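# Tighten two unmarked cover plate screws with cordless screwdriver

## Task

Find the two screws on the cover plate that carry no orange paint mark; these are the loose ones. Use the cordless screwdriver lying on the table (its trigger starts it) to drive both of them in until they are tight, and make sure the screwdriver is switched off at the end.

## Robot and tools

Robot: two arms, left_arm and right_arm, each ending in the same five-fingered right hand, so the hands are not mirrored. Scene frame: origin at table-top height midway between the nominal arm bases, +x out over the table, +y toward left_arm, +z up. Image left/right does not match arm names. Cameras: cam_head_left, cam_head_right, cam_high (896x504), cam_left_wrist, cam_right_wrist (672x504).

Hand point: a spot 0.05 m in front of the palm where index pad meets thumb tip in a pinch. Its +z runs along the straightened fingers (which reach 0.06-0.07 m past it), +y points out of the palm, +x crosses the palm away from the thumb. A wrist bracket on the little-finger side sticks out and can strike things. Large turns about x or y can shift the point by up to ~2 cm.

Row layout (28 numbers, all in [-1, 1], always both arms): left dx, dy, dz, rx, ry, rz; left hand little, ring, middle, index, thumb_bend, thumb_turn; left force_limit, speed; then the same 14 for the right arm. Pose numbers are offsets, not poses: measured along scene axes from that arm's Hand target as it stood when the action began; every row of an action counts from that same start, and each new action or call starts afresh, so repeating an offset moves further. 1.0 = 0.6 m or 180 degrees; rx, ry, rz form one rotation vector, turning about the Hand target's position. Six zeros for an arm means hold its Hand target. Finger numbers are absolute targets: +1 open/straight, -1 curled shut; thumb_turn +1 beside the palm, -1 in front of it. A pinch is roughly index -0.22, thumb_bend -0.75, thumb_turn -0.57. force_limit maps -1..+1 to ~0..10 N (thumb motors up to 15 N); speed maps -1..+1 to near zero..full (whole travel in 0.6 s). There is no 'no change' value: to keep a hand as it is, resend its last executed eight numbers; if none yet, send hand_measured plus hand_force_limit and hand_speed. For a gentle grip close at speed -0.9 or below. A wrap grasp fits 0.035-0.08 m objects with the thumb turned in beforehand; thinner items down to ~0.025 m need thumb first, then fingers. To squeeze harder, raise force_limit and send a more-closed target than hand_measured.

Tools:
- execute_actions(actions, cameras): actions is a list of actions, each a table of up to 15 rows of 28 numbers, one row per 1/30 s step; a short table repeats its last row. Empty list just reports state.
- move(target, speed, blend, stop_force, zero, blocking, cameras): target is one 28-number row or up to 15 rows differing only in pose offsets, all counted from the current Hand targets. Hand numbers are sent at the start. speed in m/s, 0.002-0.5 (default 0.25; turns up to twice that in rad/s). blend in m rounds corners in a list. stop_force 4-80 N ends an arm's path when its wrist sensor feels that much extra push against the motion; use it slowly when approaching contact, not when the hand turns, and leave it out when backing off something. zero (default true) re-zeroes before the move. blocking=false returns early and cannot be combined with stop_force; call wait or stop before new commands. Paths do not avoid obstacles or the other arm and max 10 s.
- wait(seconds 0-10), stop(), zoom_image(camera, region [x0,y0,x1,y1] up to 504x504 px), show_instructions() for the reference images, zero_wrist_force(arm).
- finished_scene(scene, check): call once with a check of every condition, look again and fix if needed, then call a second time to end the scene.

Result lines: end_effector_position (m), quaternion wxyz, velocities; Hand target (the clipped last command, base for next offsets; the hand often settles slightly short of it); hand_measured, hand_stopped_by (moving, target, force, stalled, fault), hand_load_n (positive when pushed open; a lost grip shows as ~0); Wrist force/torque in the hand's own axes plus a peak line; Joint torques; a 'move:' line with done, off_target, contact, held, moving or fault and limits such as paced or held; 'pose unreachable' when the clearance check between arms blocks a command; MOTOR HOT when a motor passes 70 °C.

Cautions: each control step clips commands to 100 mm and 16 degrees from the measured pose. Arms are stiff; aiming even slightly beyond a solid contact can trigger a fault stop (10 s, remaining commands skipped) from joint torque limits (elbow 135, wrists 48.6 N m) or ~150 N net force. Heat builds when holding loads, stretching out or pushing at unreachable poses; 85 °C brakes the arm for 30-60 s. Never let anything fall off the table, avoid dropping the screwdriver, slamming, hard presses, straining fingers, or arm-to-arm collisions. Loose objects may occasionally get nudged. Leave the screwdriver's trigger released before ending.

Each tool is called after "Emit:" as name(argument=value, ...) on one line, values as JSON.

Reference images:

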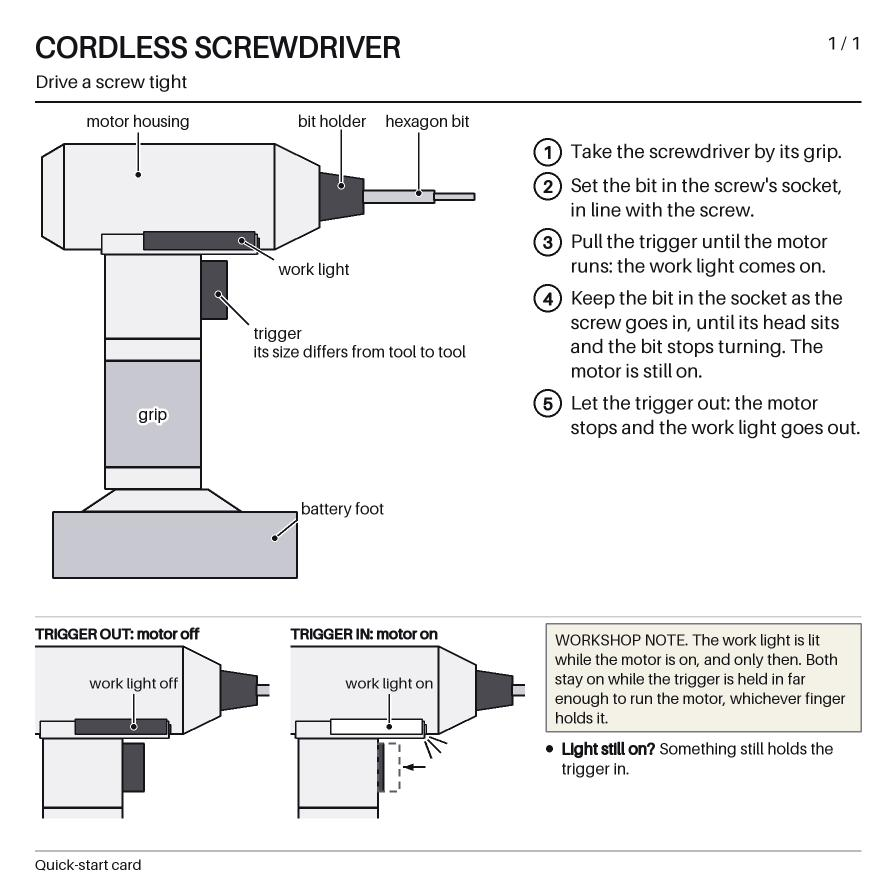

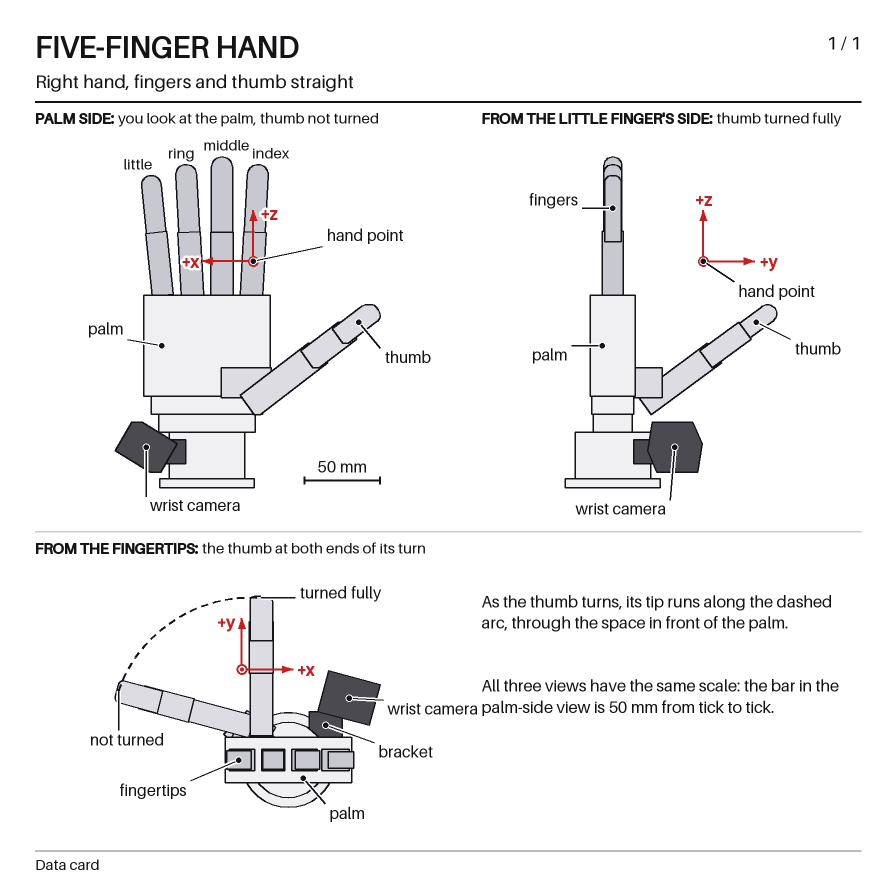

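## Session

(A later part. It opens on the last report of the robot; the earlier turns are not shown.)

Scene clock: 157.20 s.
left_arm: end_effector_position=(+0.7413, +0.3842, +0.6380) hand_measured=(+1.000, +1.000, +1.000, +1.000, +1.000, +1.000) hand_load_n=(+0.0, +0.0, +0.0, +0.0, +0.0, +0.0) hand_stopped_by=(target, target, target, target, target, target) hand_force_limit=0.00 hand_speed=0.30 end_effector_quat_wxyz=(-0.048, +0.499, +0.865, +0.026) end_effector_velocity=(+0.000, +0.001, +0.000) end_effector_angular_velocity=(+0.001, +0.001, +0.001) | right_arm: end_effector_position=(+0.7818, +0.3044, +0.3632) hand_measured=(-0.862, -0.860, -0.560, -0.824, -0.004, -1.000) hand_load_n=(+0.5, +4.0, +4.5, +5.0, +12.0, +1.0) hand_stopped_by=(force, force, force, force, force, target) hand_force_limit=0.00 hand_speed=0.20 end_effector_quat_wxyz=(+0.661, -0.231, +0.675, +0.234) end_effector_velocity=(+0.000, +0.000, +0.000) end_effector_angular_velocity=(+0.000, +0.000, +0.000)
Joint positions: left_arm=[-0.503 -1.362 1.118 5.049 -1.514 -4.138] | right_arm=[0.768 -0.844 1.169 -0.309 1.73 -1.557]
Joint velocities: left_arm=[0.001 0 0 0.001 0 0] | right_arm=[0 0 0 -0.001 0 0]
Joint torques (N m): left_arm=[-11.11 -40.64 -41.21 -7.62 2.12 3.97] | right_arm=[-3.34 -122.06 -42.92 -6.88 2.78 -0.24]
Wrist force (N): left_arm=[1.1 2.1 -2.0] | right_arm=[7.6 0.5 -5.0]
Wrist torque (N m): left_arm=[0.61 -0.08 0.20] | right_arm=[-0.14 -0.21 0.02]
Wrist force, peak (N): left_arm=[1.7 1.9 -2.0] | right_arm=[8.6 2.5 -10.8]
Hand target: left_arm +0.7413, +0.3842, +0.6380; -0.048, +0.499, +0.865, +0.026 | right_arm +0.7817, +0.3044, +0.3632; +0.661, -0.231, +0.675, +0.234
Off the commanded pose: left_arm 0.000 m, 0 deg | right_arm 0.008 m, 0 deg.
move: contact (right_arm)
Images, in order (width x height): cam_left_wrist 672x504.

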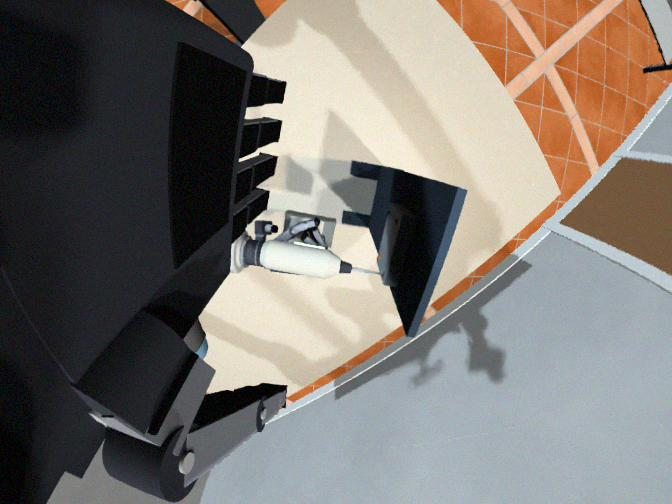

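Emit:
move(target=[[-0.0795,0.1102,-0.08,-0.1,-0.058,0,1,1,1,1,1,1,0,0.3,0,0,0,0,0,0,-0.98,-0.98,-0.98,-0.95,-0.98,-1,0.0,0.2],[-0.0795,0.1102,-0.2888,-0.2405,-0.139,0,1,1,1,1,1,1,0,0.3,0,0,0,0,0,0,-0.98,-0.98,-0.98,-0.95,-0.98,-1,0.0,0.2]], speed=0.25, blend=[0.03, 0], cameras=["cam_left_wrist","cam_high"])

Emit:
zoom_image(camera="cam_left_wrist", region=[386, 252, 414, 280])

Emit:
zoom_image(camera="cam_high", region=[436, 170, 466, 200])

Scene clock: 159.67 s.
left_arm: end_effector_position=(+0.6934, +0.4511, +0.4654) hand_measured=(+1.000, +1.000, +1.000, +1.000, +1.000, +1.000) hand_load_n=(+0.0, +0.0, +0.0, +0.0, +0.0, +0.0) hand_stopped_by=(target, target, target, target, target, target) hand_force_limit=0.00 hand_speed=0.30 end_effector_quat_wxyz=(+0.322, +0.464, +0.803, -0.188) end_effector_velocity=(+0.000, -0.001, +0.001) end_effector_angular_velocity=(-0.001, -0.004, -0.002) | right_arm: end_effector_position=(+0.7817, +0.3044, +0.3632) hand_measured=(-0.862, -0.860, -0.560, -0.824, -0.004, -1.000) hand_load_n=(+0.5, +4.0, +4.5, +5.0, +11.5, +0.5) hand_stopped_by=(force, force, force, force, force, target) hand_force_limit=0.00 hand_speed=0.20 end_effector_quat_wxyz=(+0.661, -0.231, +0.675, +0.234) end_effector_velocity=(+0.000, +0.000, +0.000) end_effector_angular_velocity=(+0.000, +0.000, +0.000)
Joint positions: left_arm=[-0.248 -1.584 1.981 3.745 -2.111 -4.04] | right_arm=[0.768 -0.844 1.169 -0.309 1.73 -1.557]
Joint velocities: left_arm=[-0.001 -0.001 0 -0.003 0 0.001] | right_arm=[0 -0.001 0 0.001 0 0]
Joint torques (N m): left_arm=[-7.75 -50.9 -43.8 -7.48 -2.68 3.94] | right_arm=[11.45 -120.37 -48.21 -4.63 2.29 -0.29]
Wrist force (N): left_arm=[-0.9 2.3 -2.3] | right_arm=[7.3 0.7 -4.6]
Wrist torque (N m): left_arm=[0.63 0.33 -0.04] | right_arm=[-0.10 -0.14 0.01]
Wrist force, peak (N): left_arm=[-1.3 2.7 -2.5] | right_arm=[7.6 1.0 -5.4]
Hand target: left_arm +0.6934, +0.4511, +0.4655; +0.322, +0.465, +0.803, -0.188 | right_arm +0.7817, +0.3044, +0.3632; +0.661, -0.231, +0.675, +0.234
Off the commanded pose: left_arm 0.001 m, 0 deg | right_arm 0.000 m, 0 deg.
move: done
Images, in order (width x height): cam_high 896x504, cam_left_wrist 672x504.

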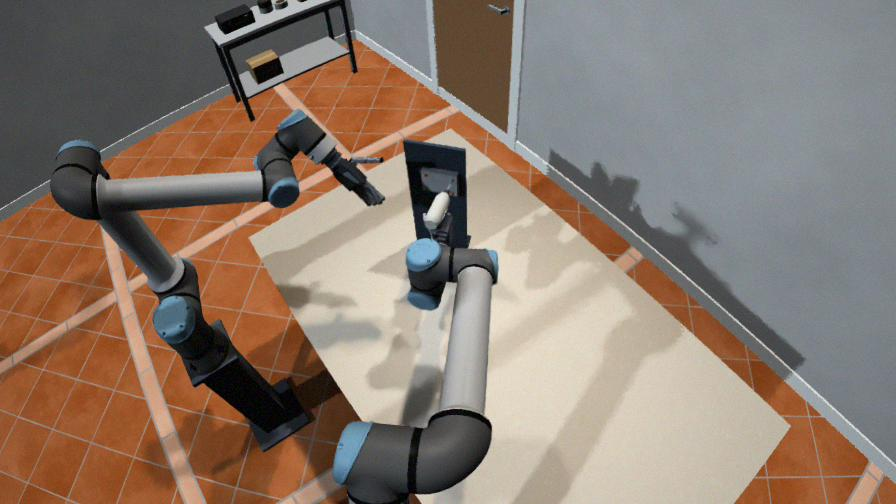

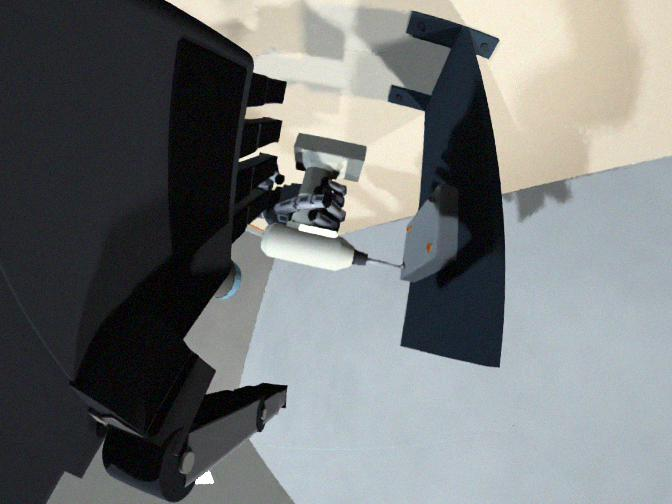

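Scaled by 18.000 from the camera's 672x504 image, which has a finer 960x720 frame.

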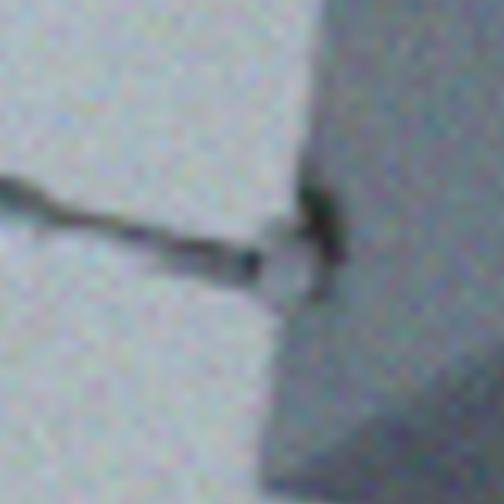

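Scaled by 16.800.

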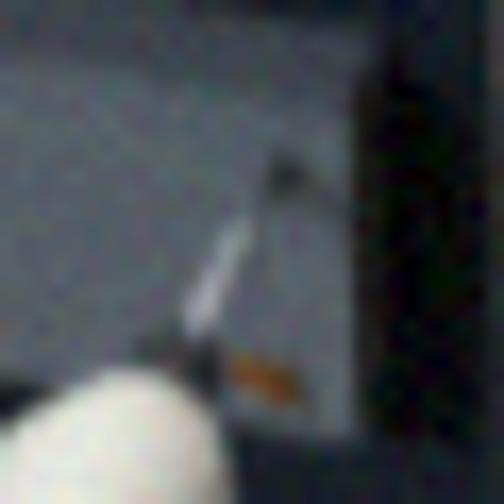

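Emit:
move(target=[0,0,0,0,0,0,1,1,1,1,1,1,0,0.3,0.0002,0.0001,-0.0012,0,0,0,-0.98,-0.98,-0.98,-0.95,-0.98,-1,0.0,0.2], speed=0.002, cameras=[])

Emit:
move(target=[0,0,0,0,0,0,1,1,1,1,1,1,0,0.3,0.0117,0.0065,0,0,0,0,-0.98,-0.98,-0.98,-0.95,-0.98,-1,0.0,0.2], speed=0.004, stop_force=7, cameras=["cam_left_wrist"])

Emit:
zoom_image(camera="cam_left_wrist", region=[386, 252, 414, 280])

Scene clock: 160.63 s.
left_arm: end_effector_position=(+0.6934, +0.4511, +0.4655) hand_measured=(+1.000, +1.000, +1.000, +1.000, +1.000, +1.000) hand_load_n=(+0.0, +0.0, +0.0, +0.0, +0.0, +0.0) hand_stopped_by=(target, target, target, target, target, target) hand_force_limit=0.00 hand_speed=0.30 end_effector_quat_wxyz=(+0.322, +0.465, +0.803, -0.188) end_effector_velocity=(+0.000, +0.000, +0.000) end_effector_angular_velocity=(+0.001, +0.000, +0.000) | right_arm: end_effector_position=(+0.7818, +0.3045, +0.3625) hand_measured=(-0.862, -0.860, -0.560, -0.824, -0.004, -1.000) hand_load_n=(+0.5, +4.0, +4.5, +5.0, +12.0, +1.0) hand_stopped_by=(force, force, force, force, force, target) hand_force_limit=0.00 hand_speed=0.20 end_effector_quat_wxyz=(+0.661, -0.231, +0.675, +0.234) end_effector_velocity=(+0.000, +0.000, -0.001) end_effector_angular_velocity=(-0.001, +0.001, +0.000)
Joint positions: left_arm=[-0.249 -1.584 1.981 3.744 -2.111 -4.04] | right_arm=[0.768 -0.843 1.169 -0.31 1.73 -1.557]
Joint velocities: left_arm=[-0.001 0 0 0 0.001 0] | right_arm=[0 0.001 0 0 0 0]
Joint torques (N m): left_arm=[-12.11 -53.46 -32.04 -6.91 -3.13 4.48] | right_arm=[-2.66 -103.02 -43.75 -6.68 0.24 -0.25]
Wrist force (N): left_arm=[-1.1 2.7 -2.1] | right_arm=[7.5 1.9 -6.9]
Wrist torque (N m): left_arm=[0.68 0.36 -0.04] | right_arm=[-0.10 -0.27 -0.02]
Wrist force, peak (N): left_arm=[-1.5 2.4 -2.4] | right_arm=[7.9 2.6 -7.5]
Hand target: left_arm +0.6934, +0.4511, +0.4655; +0.322, +0.465, +0.803, -0.188 | right_arm +0.7819, +0.3045, +0.3625; +0.661, -0.231, +0.675, +0.234
Off the commanded pose: left_arm 0.000 m, 0 deg | right_arm 0.000 m, 0 deg.
move: done
No camera images: "cameras" was empty.

Scene clock: 162.33 s.
left_arm: end_effector_position=(+0.6934, +0.4511, +0.4655) hand_measured=(+1.000, +1.000, +1.000, +1.000, +1.000, +1.000) hand_load_n=(+0.0, +0.0, +0.0, +0.0, +0.0, +0.0) hand_stopped_by=(target, target, target, target, target, target) hand_force_limit=0.00 hand_speed=0.30 end_effector_quat_wxyz=(+0.322, +0.465, +0.803, -0.188) end_effector_velocity=(+0.000, -0.001, +0.000) end_effector_angular_velocity=(+0.000, +0.000, -0.001) | right_arm: end_effector_position=(+0.7826, +0.3050, +0.3624) hand_measured=(-0.862, -0.860, -0.560, -0.824, -0.004, -1.000) hand_load_n=(+1.0, +4.0, +4.5, +5.5, +11.5, +0.5) hand_stopped_by=(force, force, force, force, force, target) hand_force_limit=0.00 hand_speed=0.20 end_effector_quat_wxyz=(+0.661, -0.231, +0.675, +0.234) end_effector_velocity=(+0.000, +0.000, +0.001) end_effector_angular_velocity=(+0.001, +0.000, +0.000)
Joint positions: left_arm=[-0.249 -1.584 1.981 3.744 -2.111 -4.04] | right_arm=[0.768 -0.842 1.167 -0.309 1.729 -1.557]
Joint velocities: left_arm=[-0.001 0 0 0 0 0] | right_arm=[0 -0.001 0 0 -0.001 0]
Joint torques (N m): left_arm=[-13.21 -58.91 -34.63 -3.61 -3.23 4.08] | right_arm=[9.34 -122.9 -44.2 -6.27 2.71 -0.54]
Wrist force (N): left_arm=[-1.3 2.4 -1.7] | right_arm=[7.5 2.9 -4.1]
Wrist torque (N m): left_arm=[0.62 0.37 -0.07] | right_arm=[-0.34 -0.19 -0.05]
Wrist force, peak (N): left_arm=[-1.3 2.8 -2.2] | right_arm=[10.2 4.1 -14.8]
Hand target: left_arm +0.6934, +0.4511, +0.4655; +0.322, +0.465, +0.803, -0.188 | right_arm +0.7826, +0.3050, +0.3624; +0.661, -0.231, +0.675, +0.234
Off the commanded pose: left_arm 0.000 m, 0 deg | right_arm 0.007 m, 0 deg.
move: contact (right_arm)
Images, in order (width x height): cam_left_wrist 672x504.

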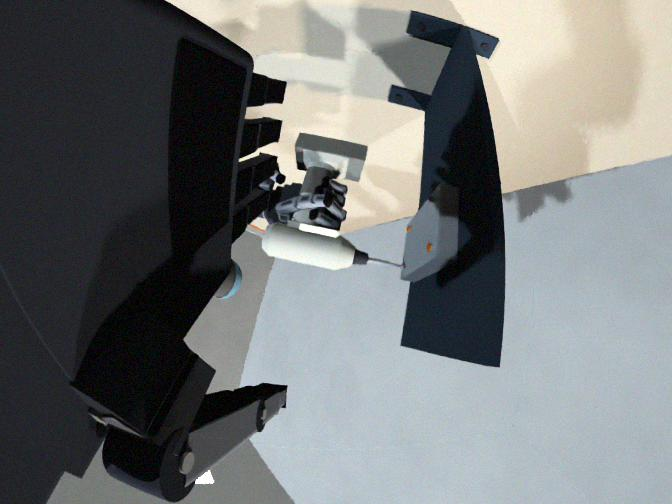

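Scaled by 18.000 from the camera's 672x504 image, which has a finer 960x720 frame.

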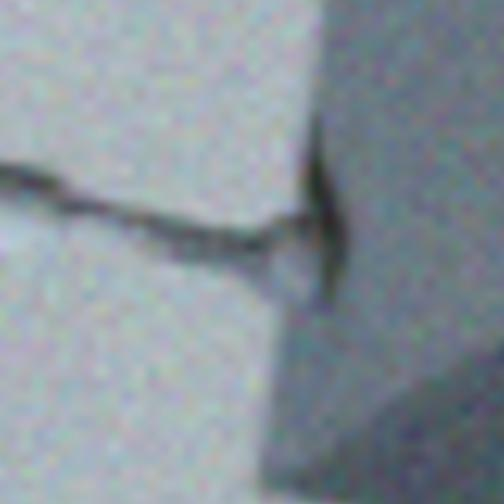

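Emit:
move(target=[0,0,0,0,0,0,1,1,1,1,1,1,0,0.3,-0.0032,-0.0028,0.0004,0,0,0,-0.98,-0.98,-0.98,-0.95,-0.98,-1,0.0,0.2], speed=0.01, cameras=["cam_left_wrist"])

Emit:
zoom_image(camera="cam_left_wrist", region=[386, 252, 414, 280])

Emit:
move(target=[[0,0,0.2,0.1,0.058,0,1,1,1,1,1,1,0,0.3,0,0,0,0,0,0,-0.98,-0.98,-0.98,-0.95,-0.98,-1,0.0,0.2],[0.0795,-0.1102,0.2888,0.2405,0.139,0,1,1,1,1,1,1,0,0.3,0,0,0,0,0,0,-0.98,-0.98,-0.98,-0.95,-0.98,-1,0.0,0.2]], speed=0.25, blend=[0.03, 0], cameras=["cam_left_wrist"])

Emit:
zoom_image(camera="cam_left_wrist", region=[370, 260, 398, 288])

Scene clock: 163.33 s.
left_arm: end_effector_position=(+0.6934, +0.4511, +0.4655) hand_measured=(+1.000, +1.000, +1.000, +1.000, +1.000, +1.000) hand_load_n=(+0.0, +0.0, +0.0, +0.0, +0.0, +0.0) hand_stopped_by=(target, target, target, target, target, target) hand_force_limit=0.00 hand_speed=0.30 end_effector_quat_wxyz=(+0.322, +0.465, +0.803, -0.188) end_effector_velocity=(+0.000, +0.000, -0.001) end_effector_angular_velocity=(-0.001, +0.001, +0.000) | right_arm: end_effector_position=(+0.7806, +0.3033, +0.3626) hand_measured=(-0.862, -0.860, -0.560, -0.824, -0.004, -1.000) hand_load_n=(+1.0, +4.0, +5.0, +5.5, +11.5, +2.0) hand_stopped_by=(force, force, force, force, force, target) hand_force_limit=0.00 hand_speed=0.20 end_effector_quat_wxyz=(+0.661, -0.231, +0.675, +0.234) end_effector_velocity=(+0.000, +0.000, +0.001) end_effector_angular_velocity=(+0.001, -0.001, +0.000)
Joint positions: left_arm=[-0.249 -1.584 1.981 3.744 -2.111 -4.04] | right_arm=[0.768 -0.846 1.174 -0.311 1.729 -1.557]
Joint velocities: left_arm=[0.001 0.001 0 0 -0.001 0] | right_arm=[0 -0.001 0 0 0 0]
Joint torques (N m): left_arm=[-11.69 -54.71 -36.58 -2.07 -2.28 3.81] | right_arm=[14.27 -110.68 -49.46 -5.99 2.1 -0.17]
Wrist force (N): left_arm=[-1.1 2.5 -1.9] | right_arm=[6.9 -0.5 -0.7]
Wrist torque (N m): left_arm=[0.65 0.34 -0.04] | right_arm=[-0.19 -0.07 0.04]
Wrist force, peak (N): left_arm=[-1.3 3.0 -1.9] | right_arm=[7.5 3.6 -4.6]
Hand target: left_arm +0.6934, +0.4511, +0.4655; +0.322, +0.465, +0.803, -0.188 | right_arm +0.7806, +0.3034, +0.3626; +0.661, -0.231, +0.675, +0.234
Off the commanded pose: left_arm 0.000 m, 0 deg | right_arm 0.000 m, 0 deg.
move: done
Images, in order (width x height): cam_left_wrist 672x504.

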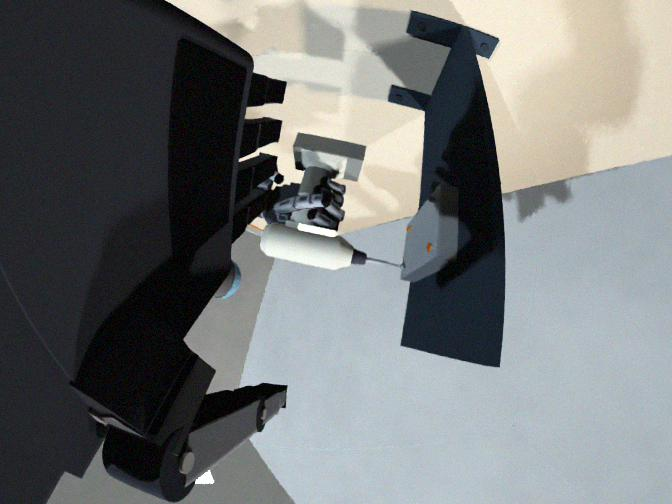

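Scaled by 18.000 from the camera's 672x504 image, which has a finer 960x720 frame.

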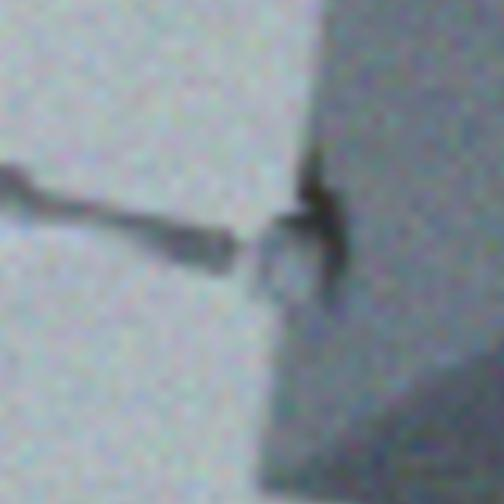

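Scene clock: 165.60 s.
left_arm: end_effector_position=(+0.7415, +0.3843, +0.6379) hand_measured=(+1.000, +1.000, +1.000, +1.000, +1.000, +1.000) hand_load_n=(+0.0, +0.0, +0.0, +0.0, +0.0, +0.0) hand_stopped_by=(target, target, target, target, target, target) hand_force_limit=0.00 hand_speed=0.30 end_effector_quat_wxyz=(-0.048, +0.499, +0.865, +0.025) end_effector_velocity=(-0.001, +0.000, +0.000) end_effector_angular_velocity=(+0.002, +0.001, -0.001) | right_arm: end_effector_position=(+0.7806, +0.3034, +0.3626) hand_measured=(-0.862, -0.860, -0.560, -0.824, -0.004, -1.000) hand_load_n=(+1.0, +4.5, +5.0, +5.0, +11.5, +2.0) hand_stopped_by=(force, force, force, force, force, target) hand_force_limit=0.00 hand_speed=0.20 end_effector_quat_wxyz=(+0.661, -0.231, +0.675, +0.234) end_effector_velocity=(+0.000, +0.000, +0.001) end_effector_angular_velocity=(+0.002, -0.001, +0.000)
Joint positions: left_arm=[-0.502 -1.361 1.117 5.049 -1.515 -4.137] | right_arm=[0.768 -0.846 1.174 -0.311 1.729 -1.557]
Joint velocities: left_arm=[-0.001 -0.001 0 0.003 0.001 0] | right_arm=[0 -0.001 0 -0.002 0 0]
Joint torques (N m): left_arm=[-0.28 -49.91 -51.62 -1.39 1.22 3.84] | right_arm=[14.71 -104.89 -49.27 -2.08 0.27 0.43]
Wrist force (N): left_arm=[1.4 1.7 -1.8] | right_arm=[7.2 -0.4 -0.3]
Wrist torque (N m): left_arm=[0.55 -0.14 0.21] | right_arm=[-0.20 -0.12 0.06]
Wrist force, peak (N): left_arm=[-0.2 2.3 -3.2] | right_arm=[7.6 0.0 -0.5]
Hand target: left_arm +0.7415, +0.3843, +0.6380; -0.048, +0.499, +0.865, +0.025 | right_arm +0.7806, +0.3034, +0.3626; +0.661, -0.231, +0.675, +0.234
Off the commanded pose: left_arm 0.001 m, 0 deg | right_arm 0.000 m, 0 deg.
move: done
Images, in order (width x height): cam_left_wrist 672x504.

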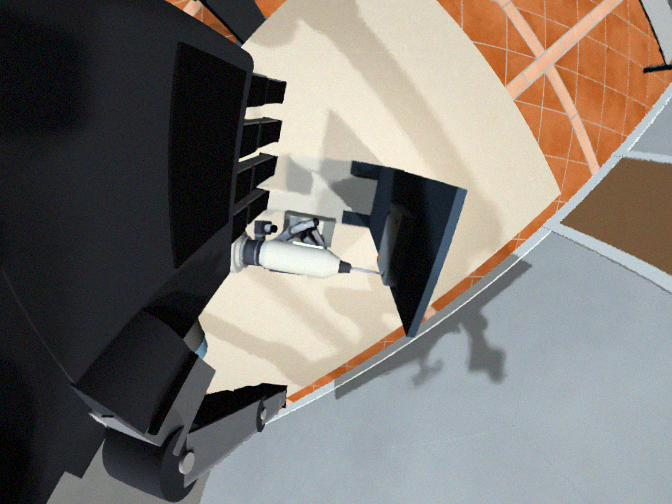

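Scaled by 18.000 from the camera's 672x504 image, which has a finer 960x720 frame.

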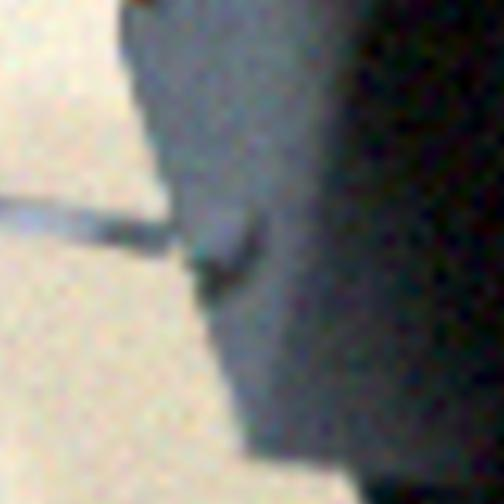

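Emit:
move(target=[0,0,0,0,0,0,1,1,1,1,1,1,0,0.3,0.0117,0.0065,0,0,0,0,-0.98,-0.98,-0.98,-0.95,-0.98,-1,0.0,0.2], speed=0.004, stop_force=6, cameras=["cam_left_wrist"])

Emit:
zoom_image(camera="cam_left_wrist", region=[370, 260, 398, 288])

Scene clock: 167.83 s.
left_arm: end_effector_position=(+0.7415, +0.3843, +0.6380) hand_measured=(+1.000, +1.000, +1.000, +1.000, +1.000, +1.000) hand_load_n=(+0.0, +0.0, +0.0, +0.0, +0.0, +0.0) hand_stopped_by=(target, target, target, target, target, target) hand_force_limit=0.00 hand_speed=0.30 end_effector_quat_wxyz=(-0.048, +0.499, +0.865, +0.025) end_effector_velocity=(+0.000, -0.001, +0.000) end_effector_angular_velocity=(+0.001, +0.000, -0.001) | right_arm: end_effector_position=(+0.7826, +0.3044, +0.3626) hand_measured=(-0.862, -0.860, -0.560, -0.824, -0.004, -1.000) hand_load_n=(+1.0, +4.5, +4.5, +5.5, +11.5, +1.0) hand_stopped_by=(force, force, force, force, force, target) hand_force_limit=0.00 hand_speed=0.20 end_effector_quat_wxyz=(+0.661, -0.231, +0.675, +0.234) end_effector_velocity=(+0.000, +0.000, +0.000) end_effector_angular_velocity=(+0.001, -0.001, +0.000)
Joint positions: left_arm=[-0.502 -1.361 1.117 5.049 -1.515 -4.137] | right_arm=[0.768 -0.843 1.168 -0.309 1.729 -1.557]
Joint velocities: left_arm=[-0.001 0.001 0 0 0 0] | right_arm=[0 0 0 -0.001 0 0]
Joint torques (N m): left_arm=[-6.51 -43 -48.91 -3.69 2.27 3.97] | right_arm=[0.94 -123 -42.84 -6.4 2.12 -0.08]
Wrist force (N): left_arm=[1.0 1.8 -1.9] | right_arm=[6.9 0.8 -3.2]
Wrist torque (N m): left_arm=[0.57 -0.07 0.19] | right_arm=[-0.09 -0.17 0.02]
Wrist force, peak (N): left_arm=[1.3 1.9 -2.4] | right_arm=[7.2 1.9 -8.0]
Hand target: left_arm +0.7415, +0.3843, +0.6380; -0.048, +0.499, +0.865, +0.025 | right_arm +0.7825, +0.3045, +0.3626; +0.661, -0.231, +0.675, +0.234
Off the commanded pose: left_arm 0.000 m, 0 deg | right_arm 0.006 m, 0 deg.
move: contact (right_arm)
Images, in order (width x height): cam_left_wrist 672x504.

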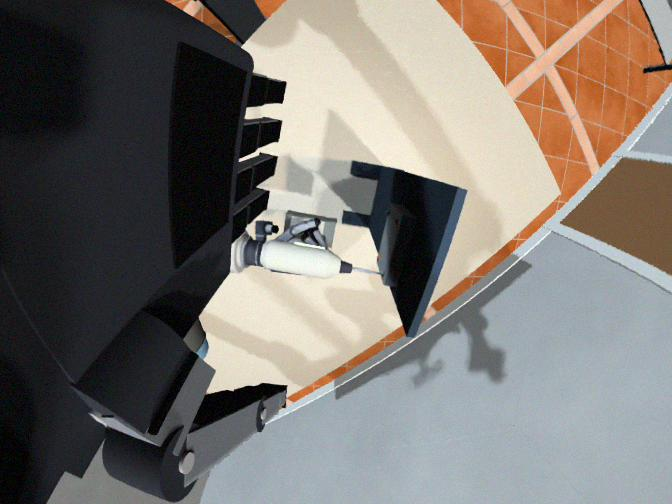

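Scaled by 18.000 from the camera's 672x504 image, which has a finer 960x720 frame.

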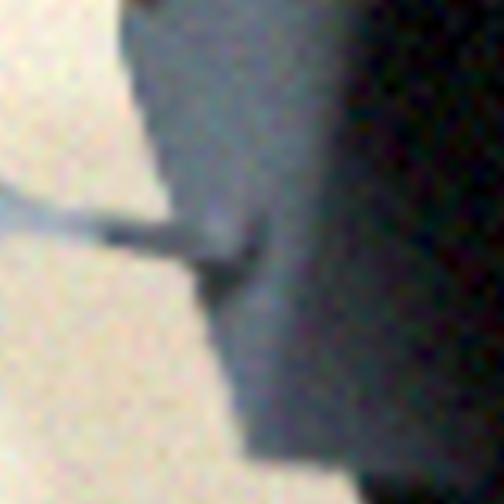

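Emit:
move(target=[0,0,0,0,0,0,1,1,1,1,1,1,0,0.3,0,0,0,0,0,0,-0.98,-0.98,-0.98,-0.3,-0.98,-1,0.0,-0.2], cameras=["cam_left_wrist","cam_high"])

Emit:
zoom_image(camera="cam_left_wrist", region=[370, 260, 398, 288])

Scene clock: 168.87 s.
left_arm: end_effector_position=(+0.7415, +0.3843, +0.6380) hand_measured=(+1.000, +1.000, +1.000, +1.000, +1.000, +1.000) hand_load_n=(+0.0, +0.0, +0.0, +0.0, +0.0, +0.0) hand_stopped_by=(target, target, target, target, target, target) hand_force_limit=0.00 hand_speed=0.30 end_effector_quat_wxyz=(-0.048, +0.499, +0.865, +0.025) end_effector_velocity=(+0.000, +0.001, +0.000) end_effector_angular_velocity=(+0.000, +0.001, +0.001) | right_arm: end_effector_position=(+0.7825, +0.3044, +0.3626) hand_measured=(-0.862, -0.860, -0.560, -0.300, -0.004, -1.000) hand_load_n=(+1.0, +4.5, +4.5, +0.0, +11.5, +1.5) hand_stopped_by=(force, force, force, target, force, target) hand_force_limit=0.00 hand_speed=-0.20 end_effector_quat_wxyz=(+0.661, -0.231, +0.675, +0.234) end_effector_velocity=(+0.000, +0.000, +0.001) end_effector_angular_velocity=(+0.001, -0.001, +0.000)
Joint positions: left_arm=[-0.502 -1.361 1.117 5.049 -1.515 -4.137] | right_arm=[0.768 -0.843 1.168 -0.309 1.729 -1.557]
Joint velocities: left_arm=[0.001 0.001 0 0 0 0] | right_arm=[0 -0.001 0 -0.001 0 0]
Joint torques (N m): left_arm=[-4 -42.88 -45.49 -6.04 1.99 3.74] | right_arm=[12.3 -123.14 -45.12 -5.57 2.28 -0.01]
Wrist force (N): left_arm=[1.3 2.0 -2.0] | right_arm=[7.6 0.3 -6.2]
Wrist torque (N m): left_arm=[0.60 -0.12 0.21] | right_arm=[0.08 -0.28 0.07]
Wrist force, peak (N): left_arm=[1.2 2.0 -2.3] | right_arm=[8.0 -0.2 -6.5]
Hand target: left_arm +0.7415, +0.3843, +0.6380; -0.048, +0.499, +0.865, +0.025 | right_arm +0.7825, +0.3045, +0.3626; +0.661, -0.231, +0.675, +0.234
Off the commanded pose: left_arm 0.000 m, 0 deg | right_arm 0.000 m, 0 deg.
move: done
Images, in order (width x height): cam_high 896x504, cam_left_wrist 672x504.

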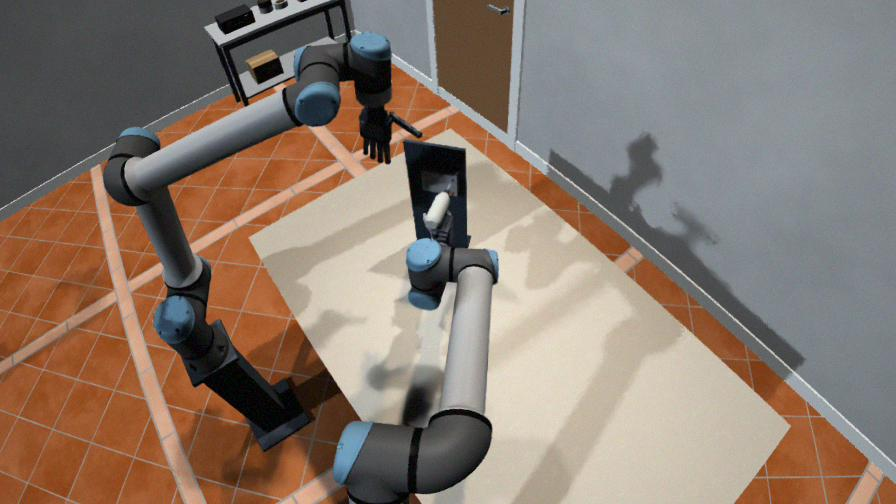

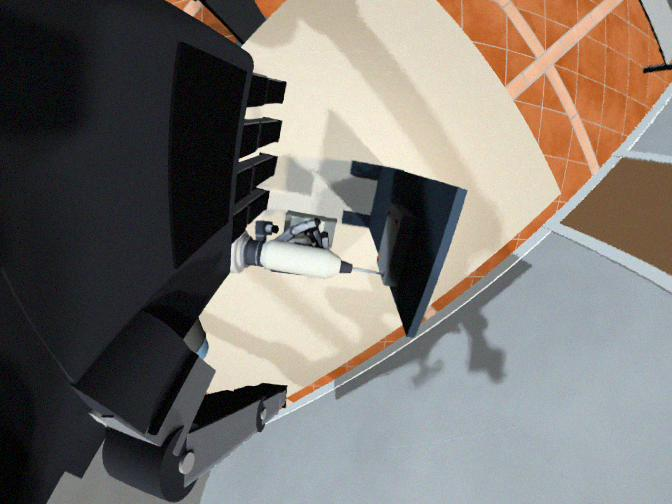

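Scaled by 18.000 from the camera's 672x504 image, which has a finer 960x720 frame.

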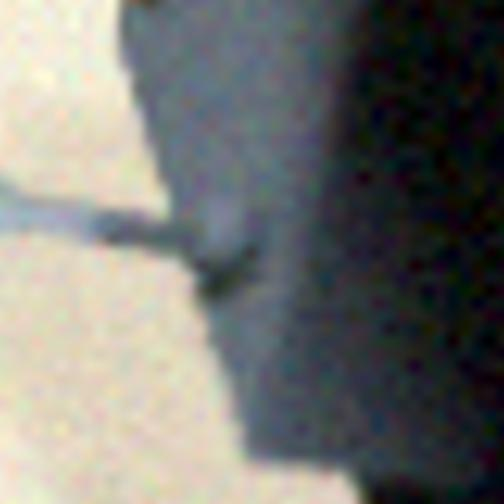

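Emit:
move(target=[0,0,0,0,0,0,1,1,1,1,1,1,0,0.3,0,0,0.0008,0,0,0,-0.98,-0.98,-0.98,-0.3,-0.98,-1,0.0,-0.2], speed=0.003, cameras=[])

Emit:
move(target=[0,0,0,0,0,0,1,1,1,1,1,1,0,0.3,0,0,0.0008,0,0,0,-0.98,-0.98,-0.98,-0.3,-0.98,-1,0.0,-0.2], speed=0.003, cameras=[])

Scene clock: 169.73 s.
left_arm: end_effector_position=(+0.7415, +0.3843, +0.6380) hand_measured=(+1.000, +1.000, +1.000, +1.000, +1.000, +1.000) hand_load_n=(+0.0, +0.0, +0.0, +0.0, +0.0, +0.0) hand_stopped_by=(target, target, target, target, target, target) hand_force_limit=0.00 hand_speed=0.30 end_effector_quat_wxyz=(-0.048, +0.499, +0.865, +0.025) end_effector_velocity=(+0.000, +0.000, +0.000) end_effector_angular_velocity=(+0.001, +0.000, -0.001) | right_arm: end_effector_position=(+0.7825, +0.3045, +0.3631) hand_measured=(-0.862, -0.860, -0.560, -0.300, -0.004, -1.000) hand_load_n=(+1.0, +4.5, +4.5, +0.0, +11.5, +1.5) hand_stopped_by=(force, force, force, target, force, target) hand_force_limit=0.00 hand_speed=-0.20 end_effector_quat_wxyz=(+0.661, -0.231, +0.675, +0.234) end_effector_velocity=(+0.000, +0.000, +0.001) end_effector_angular_velocity=(+0.000, +0.000, +0.000)
Joint positions: left_arm=[-0.502 -1.361 1.117 5.049 -1.515 -4.137] | right_arm=[0.768 -0.843 1.168 -0.308 1.729 -1.557]
Joint velocities: left_arm=[-0.001 0 0 0 0.001 0.001] | right_arm=[0 -0.001 0 0.001 0 0]
Joint torques (N m): left_arm=[-9.5 -40.04 -38.81 -7.36 1.81 3.6] | right_arm=[11.29 -124.14 -56.95 -3.36 2.21 0.1]
Wrist force (N): left_arm=[0.9 1.9 -2.0] | right_arm=[9.7 0.1 -9.0]
Wrist torque (N m): left_arm=[0.59 -0.06 0.18] | right_arm=[0.18 -0.15 0.15]
Wrist force, peak (N): left_arm=[1.0 2.1 -2.3] | right_arm=[9.9 -0.2 -9.6]
Hand target: left_arm +0.7415, +0.3843, +0.6380; -0.048, +0.499, +0.865, +0.025 | right_arm +0.7825, +0.3045, +0.3631; +0.661, -0.231, +0.675, +0.234
Off the commanded pose: left_arm 0.000 m, 0 deg | right_arm 0.000 m, 0 deg.
move: done
No camera images: "cameras" was empty.

Scene clock: 170.43 s.
left_arm: end_effector_position=(+0.7415, +0.3843, +0.6380) hand_measured=(+1.000, +1.000, +1.000, +1.000, +1.000, +1.000) hand_load_n=(+0.0, +0.0, +0.0, +0.0, +0.0, +0.0) hand_stopped_by=(target, target, target, target, target, target) hand_force_limit=0.00 hand_speed=0.30 end_effector_quat_wxyz=(-0.048, +0.499, +0.865, +0.025) end_effector_velocity=(+0.000, +0.000, +0.000) end_effector_angular_velocity=(-0.001, -0.001, +0.001) | right_arm: end_effector_position=(+0.7825, +0.3045, +0.3636) hand_measured=(-0.862, -0.860, -0.560, -0.300, -0.004, -1.000) hand_load_n=(+1.0, +4.5, +5.0, +0.0, +11.5, +1.5) hand_stopped_by=(force, force, force, target, force, target) hand_force_limit=0.00 hand_speed=-0.20 end_effector_quat_wxyz=(+0.661, -0.231, +0.675, +0.234) end_effector_velocity=(+0.000, +0.000, +0.003) end_effector_angular_velocity=(+0.001, -0.001, +0.000)
Joint positions: left_arm=[-0.502 -1.361 1.117 5.049 -1.515 -4.137] | right_arm=[0.768 -0.843 1.167 -0.307 1.729 -1.557]
Joint velocities: left_arm=[0 0 0 -0.001 0 -0.001] | right_arm=[0 -0.002 0 0 0 0]
Joint torques (N m): left_arm=[-8.93 -43.66 -36.29 -6.78 2.34 3.71] | right_arm=[8.9 -123.48 -57.89 -3.58 2.35 0.29]
Wrist force (N): left_arm=[0.7 2.2 -1.7] | right_arm=[10.5 0.2 -12.5]
Wrist torque (N m): left_arm=[0.62 -0.04 0.18] | right_arm=[0.29 -0.26 0.18]
Wrist force, peak (N): left_arm=[1.2 2.4 -1.9] | right_arm=[11.8 -0.2 -13.0]
Hand target: left_arm +0.7415, +0.3843, +0.6380; -0.048, +0.499, +0.865, +0.025 | right_arm +0.7825, +0.3045, +0.3636; +0.661, -0.231, +0.675, +0.234
Off the commanded pose: left_arm 0.000 m, 0 deg | right_arm 0.000 m, 0 deg.
move: done
No camera images: "cameras" was empty.

Emit:
move(target=[[0,0,0,0,0,0,1,1,1,1,1,1,0,0.3,-0.00175,-0.00097,0,0,0,0,-0.98,-0.98,-0.98,-0.3,-0.98,-1,0.0,-0.2],[0,0,0,0,0,0,1,1,1,1,1,1,0,0.3,-0.00118,-0.00199,0,0,0,0,-0.98,-0.98,-0.98,-0.3,-0.98,-1,0.0,-0.2]], speed=0.01, cameras=[])

Emit:
move(target=[0,0,0,0,0,0,1,1,1,1,1,1,0,0.3,0.0117,0.0065,0,0,0,0,-0.98,-0.98,-0.98,-0.3,-0.98,-1,0.0,-0.2], speed=0.004, stop_force=4, cameras=[])

Emit:
move(target=[[0,0,0,0,0,0,1,1,1,1,1,1,0,0.3,-0.00175,-0.00097,0,0,0,0,-0.98,-0.98,-0.98,-0.3,-0.98,-1,0.0,-0.2],[0,0,0,0,0,0,1,1,1,1,1,1,0,0.3,-0.00118,-0.00199,0,0,0,0,-0.98,-0.98,-0.98,-0.3,-0.98,-1,0.0,-0.2]], speed=0.01, cameras=[])

Emit:
move(target=[0,0,0,0,0,0,1,1,1,1,1,1,0,0.3,0.0117,0.0065,0,0,0,0,-0.98,-0.98,-0.98,-0.3,-0.98,-1,0.0,-0.2], speed=0.004, stop_force=4, cameras=["cam_left_wrist"])

Emit:
zoom_image(camera="cam_left_wrist", region=[370, 260, 398, 288])

Scene clock: 171.70 s.
left_arm: end_effector_position=(+0.7415, +0.3843, +0.6380) hand_measured=(+1.000, +1.000, +1.000, +1.000, +1.000, +1.000) hand_load_n=(+0.0, +0.0, +0.0, +0.5, -0.5, +0.0) hand_stopped_by=(target, target, target, target, target, target) hand_force_limit=0.00 hand_speed=0.30 end_effector_quat_wxyz=(-0.048, +0.499, +0.865, +0.025) end_effector_velocity=(+0.000, +0.000, +0.000) end_effector_angular_velocity=(+0.000, +0.000, +0.000) | right_arm: end_effector_position=(+0.7817, +0.3033, +0.3636) hand_measured=(-0.862, -0.860, -0.560, -0.300, -0.004, -1.000) hand_load_n=(+1.0, +5.0, +5.0, +0.0, +10.5, +2.0) hand_stopped_by=(force, force, force, target, force, target) hand_force_limit=0.00 hand_speed=-0.20 end_effector_quat_wxyz=(+0.661, -0.231, +0.675, +0.234) end_effector_velocity=(+0.000, +0.000, +0.001) end_effector_angular_velocity=(+0.000, +0.000, -0.001)
Joint positions: left_arm=[-0.502 -1.361 1.117 5.049 -1.515 -4.137] | right_arm=[0.767 -0.846 1.171 -0.309 1.728 -1.557]
Joint velocities: left_arm=[0 0 0 0 0 0] | right_arm=[0 -0.001 0 0.001 0.001 0]
Joint torques (N m): left_arm=[-8.57 -42.61 -32.89 -6.72 2.08 3.52] | right_arm=[-14.51 -118.51 -43.82 -6.24 -1.59 0.14]
Wrist force (N): left_arm=[1.2 2.1 -2.4] | right_arm=[7.1 0.1 -0.5]
Wrist torque (N m): left_arm=[0.64 -0.08 0.21] | right_arm=[-0.11 -0.10 0.07]
Wrist force, peak (N): left_arm=[1.2 2.1 -2.4] | right_arm=[10.2 0.2 -12.8]
Hand target: left_arm +0.7415, +0.3843, +0.6380; -0.048, +0.499, +0.865, +0.025 | right_arm +0.7818, +0.3033, +0.3636; +0.661, -0.231, +0.675, +0.234
Off the commanded pose: left_arm 0.000 m, 0 deg | right_arm 0.000 m, 0 deg.
move: done
No camera images: "cameras" was empty.

Scene clock: 172.90 s.
left_arm: end_effector_position=(+0.7415, +0.3843, +0.6380) hand_measured=(+1.000, +1.000, +1.000, +1.000, +1.000, +1.000) hand_load_n=(+0.5, +0.0, +0.0, +0.0, -0.5, +0.0) hand_stopped_by=(target, target, target, target, target, target) hand_force_limit=0.00 hand_speed=0.30 end_effector_quat_wxyz=(-0.048, +0.499, +0.865, +0.025) end_effector_velocity=(+0.000, +0.000, +0.000) end_effector_angular_velocity=(+0.000, +0.001, +0.000) | right_arm: end_effector_position=(+0.7826, +0.3036, +0.3637) hand_measured=(-0.862, -0.860, -0.560, -0.300, -0.004, -1.000) hand_load_n=(+1.0, +5.0, +5.0, +0.0, +11.0, +2.0) hand_stopped_by=(force, force, force, target, force, target) hand_force_limit=0.00 hand_speed=-0.20 end_effector_quat_wxyz=(+0.661, -0.231, +0.674, +0.234) end_effector_velocity=(+0.000, +0.000, -0.001) end_effector_angular_velocity=(+0.000, +0.000, +0.000)
Joint positions: left_arm=[-0.502 -1.361 1.117 5.049 -1.515 -4.137] | right_arm=[0.767 -0.844 1.169 -0.308 1.728 -1.557]
Joint velocities: left_arm=[0 0 0 0 0 0] | right_arm=[0 0.001 0 -0.001 0 0]
Joint torques (N m): left_arm=[-9.55 -42.92 -33.71 -6.45 1.84 3.62] | right_arm=[4.04 -123.07 -42.79 -6.45 1.4 -0.1]
Wrist force (N): left_arm=[1.2 1.9 -2.1] | right_arm=[7.8 -0.3 -2.4]
Wrist torque (N m): left_arm=[0.60 -0.09 0.20] | right_arm=[-0.13 -0.17 0.08]
Wrist force, peak (N): left_arm=[1.0 2.1 -2.2] | right_arm=[8.9 -0.2 -8.1]
Hand target: left_arm +0.7415, +0.3843, +0.6380; -0.048, +0.499, +0.865, +0.025 | right_arm +0.7825, +0.3037, +0.3637; +0.661, -0.231, +0.674, +0.234
Off the commanded pose: left_arm 0.000 m, 0 deg | right_arm 0.007 m, 0 deg.
move: contact (right_arm)
No camera images: "cameras" was empty.

Scene clock: 173.60 s.
left_arm: end_effector_position=(+0.7415, +0.3843, +0.6380) hand_measured=(+1.000, +1.000, +1.000, +1.000, +1.000, +1.000) hand_load_n=(+0.0, +0.0, +0.0, +0.0, +0.0, +0.0) hand_stopped_by=(target, target, target, target, target, target) hand_force_limit=0.00 hand_speed=0.30 end_effector_quat_wxyz=(-0.048, +0.499, +0.865, +0.025) end_effector_velocity=(+0.000, +0.000, +0.000) end_effector_angular_velocity=(+0.000, +0.002, -0.001) | right_arm: end_effector_position=(+0.7817, +0.3025, +0.3637) hand_measured=(-0.862, -0.860, -0.560, -0.300, -0.004, -1.000) hand_load_n=(+1.0, +5.0, +5.0, +0.0, +11.0, +2.0) hand_stopped_by=(force, force, force, target, force, target) hand_force_limit=0.00 hand_speed=-0.20 end_effector_quat_wxyz=(+0.661, -0.231, +0.674, +0.234) end_effector_velocity=(+0.000, +0.000, +0.002) end_effector_angular_velocity=(+0.001, -0.001, +0.000)
Joint positions: left_arm=[-0.502 -1.361 1.117 5.049 -1.515 -4.137] | right_arm=[0.767 -0.847 1.173 -0.31 1.728 -1.557]
Joint velocities: left_arm=[-0.001 0 0 0.001 0 0] | right_arm=[0 -0.001 0 0 0 0]
Joint torques (N m): left_arm=[-10.97 -40.12 -34.66 -6.46 2.48 3.67] | right_arm=[-14.5 -118.96 -44.18 -6.46 -1.24 -0.09]
Wrist force (N): left_arm=[1.2 2.1 -2.2] | right_arm=[7.0 -0.2 -0.6]
Wrist torque (N m): left_arm=[0.62 -0.09 0.21] | right_arm=[-0.15 -0.07 0.05]
Wrist force, peak (N): left_arm=[1.2 2.1 -2.2] | right_arm=[7.4 -0.2 -2.2]
Hand target: left_arm +0.7415, +0.3843, +0.6380; -0.048, +0.499, +0.865, +0.025 | right_arm +0.7818, +0.3025, +0.3637; +0.661, -0.231, +0.674, +0.234
Off the commanded pose: left_arm 0.000 m, 0 deg | right_arm 0.000 m, 0 deg.
move: done
No camera images: "cameras" was empty.

Scene clock: 174.93 s.
left_arm: end_effector_position=(+0.7415, +0.3843, +0.6380) hand_measured=(+1.000, +1.000, +1.000, +1.000, +1.000, +1.000) hand_load_n=(+0.0, +0.0, +0.0, +0.0, +0.0, +0.0) hand_stopped_by=(target, target, target, target, target, target) hand_force_limit=0.00 hand_speed=0.30 end_effector_quat_wxyz=(-0.048, +0.499, +0.865, +0.025) end_effector_velocity=(+0.000, +0.000, +0.000) end_effector_angular_velocity=(+0.001, +0.000, +0.001) | right_arm: end_effector_position=(+0.7830, +0.3031, +0.3637) hand_measured=(-0.862, -0.860, -0.560, -0.300, -0.004, -1.000) hand_load_n=(+1.5, +5.0, +5.5, +0.0, +11.0, +2.0) hand_stopped_by=(force, force, force, target, force, target) hand_force_limit=0.00 hand_speed=-0.20 end_effector_quat_wxyz=(+0.661, -0.231, +0.674, +0.234) end_effector_velocity=(+0.000, +0.000, +0.000) end_effector_angular_velocity=(+0.000, -0.001, +0.000)
Joint positions: left_arm=[-0.502 -1.361 1.117 5.049 -1.515 -4.137] | right_arm=[0.766 -0.845 1.17 -0.309 1.727 -1.557]
Joint velocities: left_arm=[0 0 0 0 0 -0.001] | right_arm=[0 0 0 -0.001 0 0]
Joint torques (N m): left_arm=[-10.41 -44.34 -35.52 -6.18 2.55 3.39] | right_arm=[1.69 -123.01 -42.85 -6.66 1.31 -0.5]
Wrist force (N): left_arm=[0.9 2.0 -1.9] | right_arm=[7.3 -0.2 -2.6]
Wrist torque (N m): left_arm=[0.60 -0.06 0.18] | right_arm=[-0.12 -0.08 0.04]
Wrist force, peak (N): left_arm=[1.4 2.1 -2.2] | right_arm=[8.5 0.0 -8.3]
Hand target: left_arm +0.7415, +0.3843, +0.6380; -0.048, +0.499, +0.865, +0.025 | right_arm +0.7829, +0.3031, +0.3637; +0.661, -0.231, +0.674, +0.234
Off the commanded pose: left_arm 0.000 m, 0 deg | right_arm 0.007 m, 0 deg.
move: contact (right_arm)
Images, in order (width x height): cam_left_wrist 672x504.

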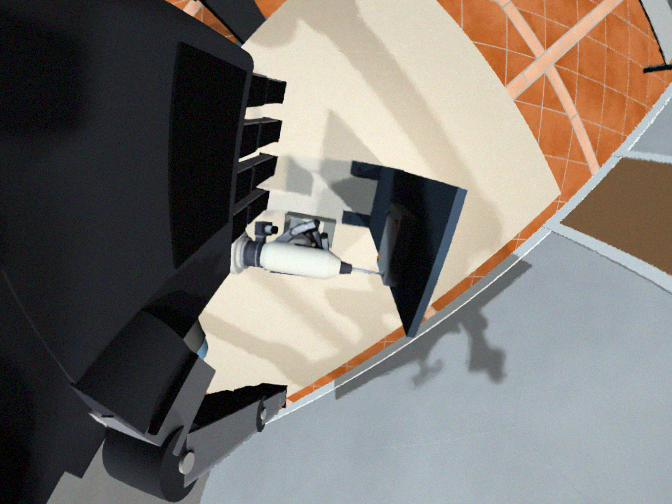

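Scaled by 18.000 from the camera's 672x504 image, which has a finer 960x720 frame.

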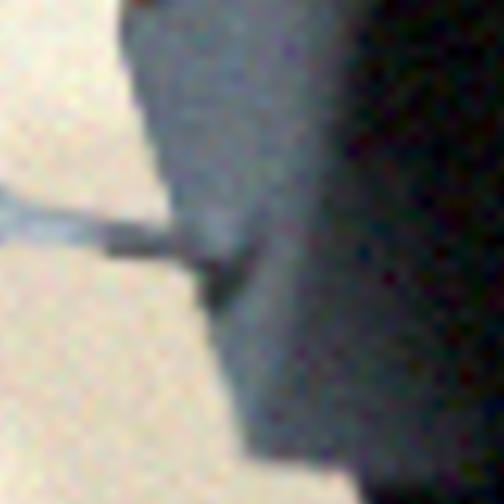

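Emit:
execute_actions(actions=[], cameras=["cam_head_left","cam_head_right","cam_right_wrist"])

Scene clock: 175.07 s.
left_arm: end_effector_position=(+0.7415, +0.3843, +0.6380) hand_measured=(+1.000, +1.000, +1.000, +1.000, +1.000, +1.000) hand_load_n=(+0.0, +0.0, +0.0, +0.0, +0.0, +0.0) hand_stopped_by=(target, target, target, target, target, target) hand_force_limit=0.00 hand_speed=0.30 end_effector_quat_wxyz=(-0.048, +0.499, +0.865, +0.025) end_effector_velocity=(+0.000, +0.001, +0.001) end_effector_angular_velocity=(-0.001, -0.001, +0.002) | right_arm: end_effector_position=(+0.7830, +0.3031, +0.3637) hand_measured=(-0.862, -0.860, -0.560, -0.300, -0.004, -1.000) hand_load_n=(+1.5, +5.0, +5.0, +0.0, +11.0, +2.0) hand_stopped_by=(force, force, force, target, force, target) hand_force_limit=0.00 hand_speed=-0.20 end_effector_quat_wxyz=(+0.661, -0.231, +0.674, +0.234) end_effector_velocity=(+0.000, +0.000, +0.000) end_effector_angular_velocity=(+0.001, -0.001, +0.000)
Joint positions: left_arm=[-0.502 -1.361 1.117 5.049 -1.515 -4.137] | right_arm=[0.766 -0.845 1.17 -0.309 1.727 -1.557]
Joint velocities: left_arm=[0.001 -0.001 0 0 0 -0.001] | right_arm=[0 0 0 -0.001 0 0]
Joint torques (N m): left_arm=[-11.07 -41.78 -35 -6.38 1.86 3.57] | right_arm=[4.45 -122.82 -43.63 -6.49 1.43 -0.66]
Wrist force (N): left_arm=[1.3 2.0 -1.9] | right_arm=[7.5 -0.1 -2.5]
Wrist torque (N m): left_arm=[0.59 -0.12 0.21] | right_arm=[-0.10 -0.13 0.06]
Wrist force, peak (N): left_arm=[0.6 2.1 -2.2] | right_arm=[7.7 0.0 -2.4]
Hand target: left_arm +0.7415, +0.3843, +0.6380; -0.048, +0.499, +0.865, +0.025 | right_arm +0.7829, +0.3031, +0.3637; +0.661, -0.231, +0.674, +0.234
Off the commanded pose: left_arm 0.000 m, 0 deg | right_arm 0.007 m, 0 deg.
Images, in order (width x height): cam_head_left 896x504, cam_head_right 896x504, cam_right_wrist 672x504.

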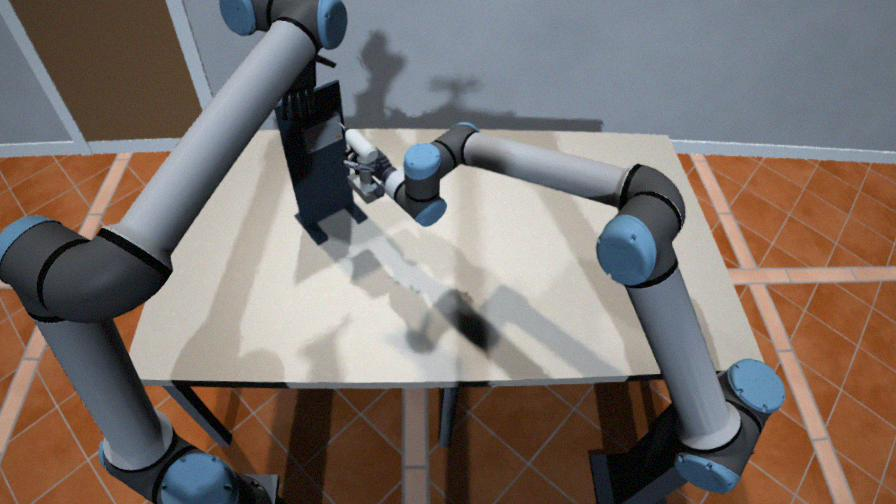

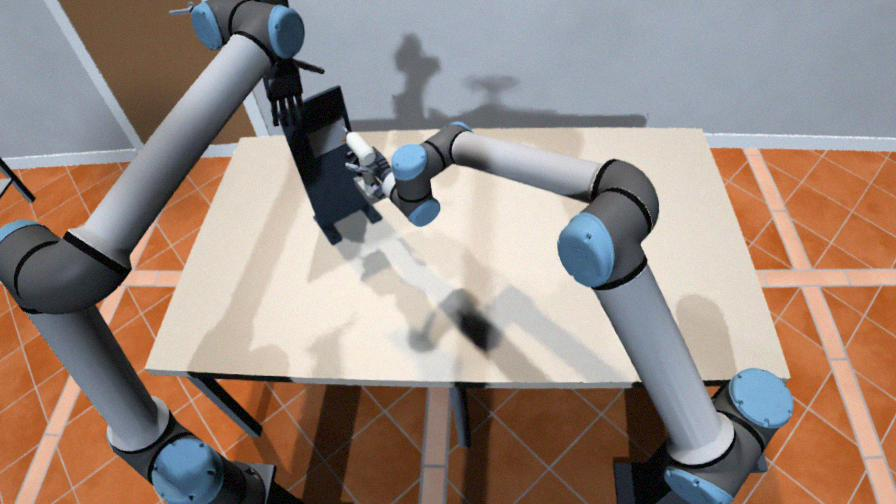

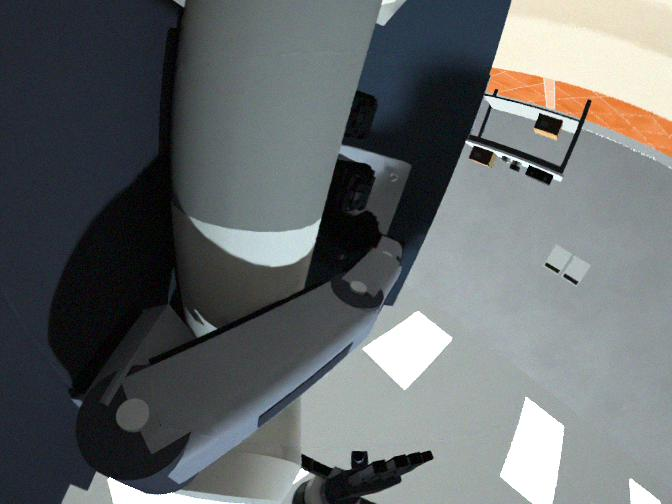

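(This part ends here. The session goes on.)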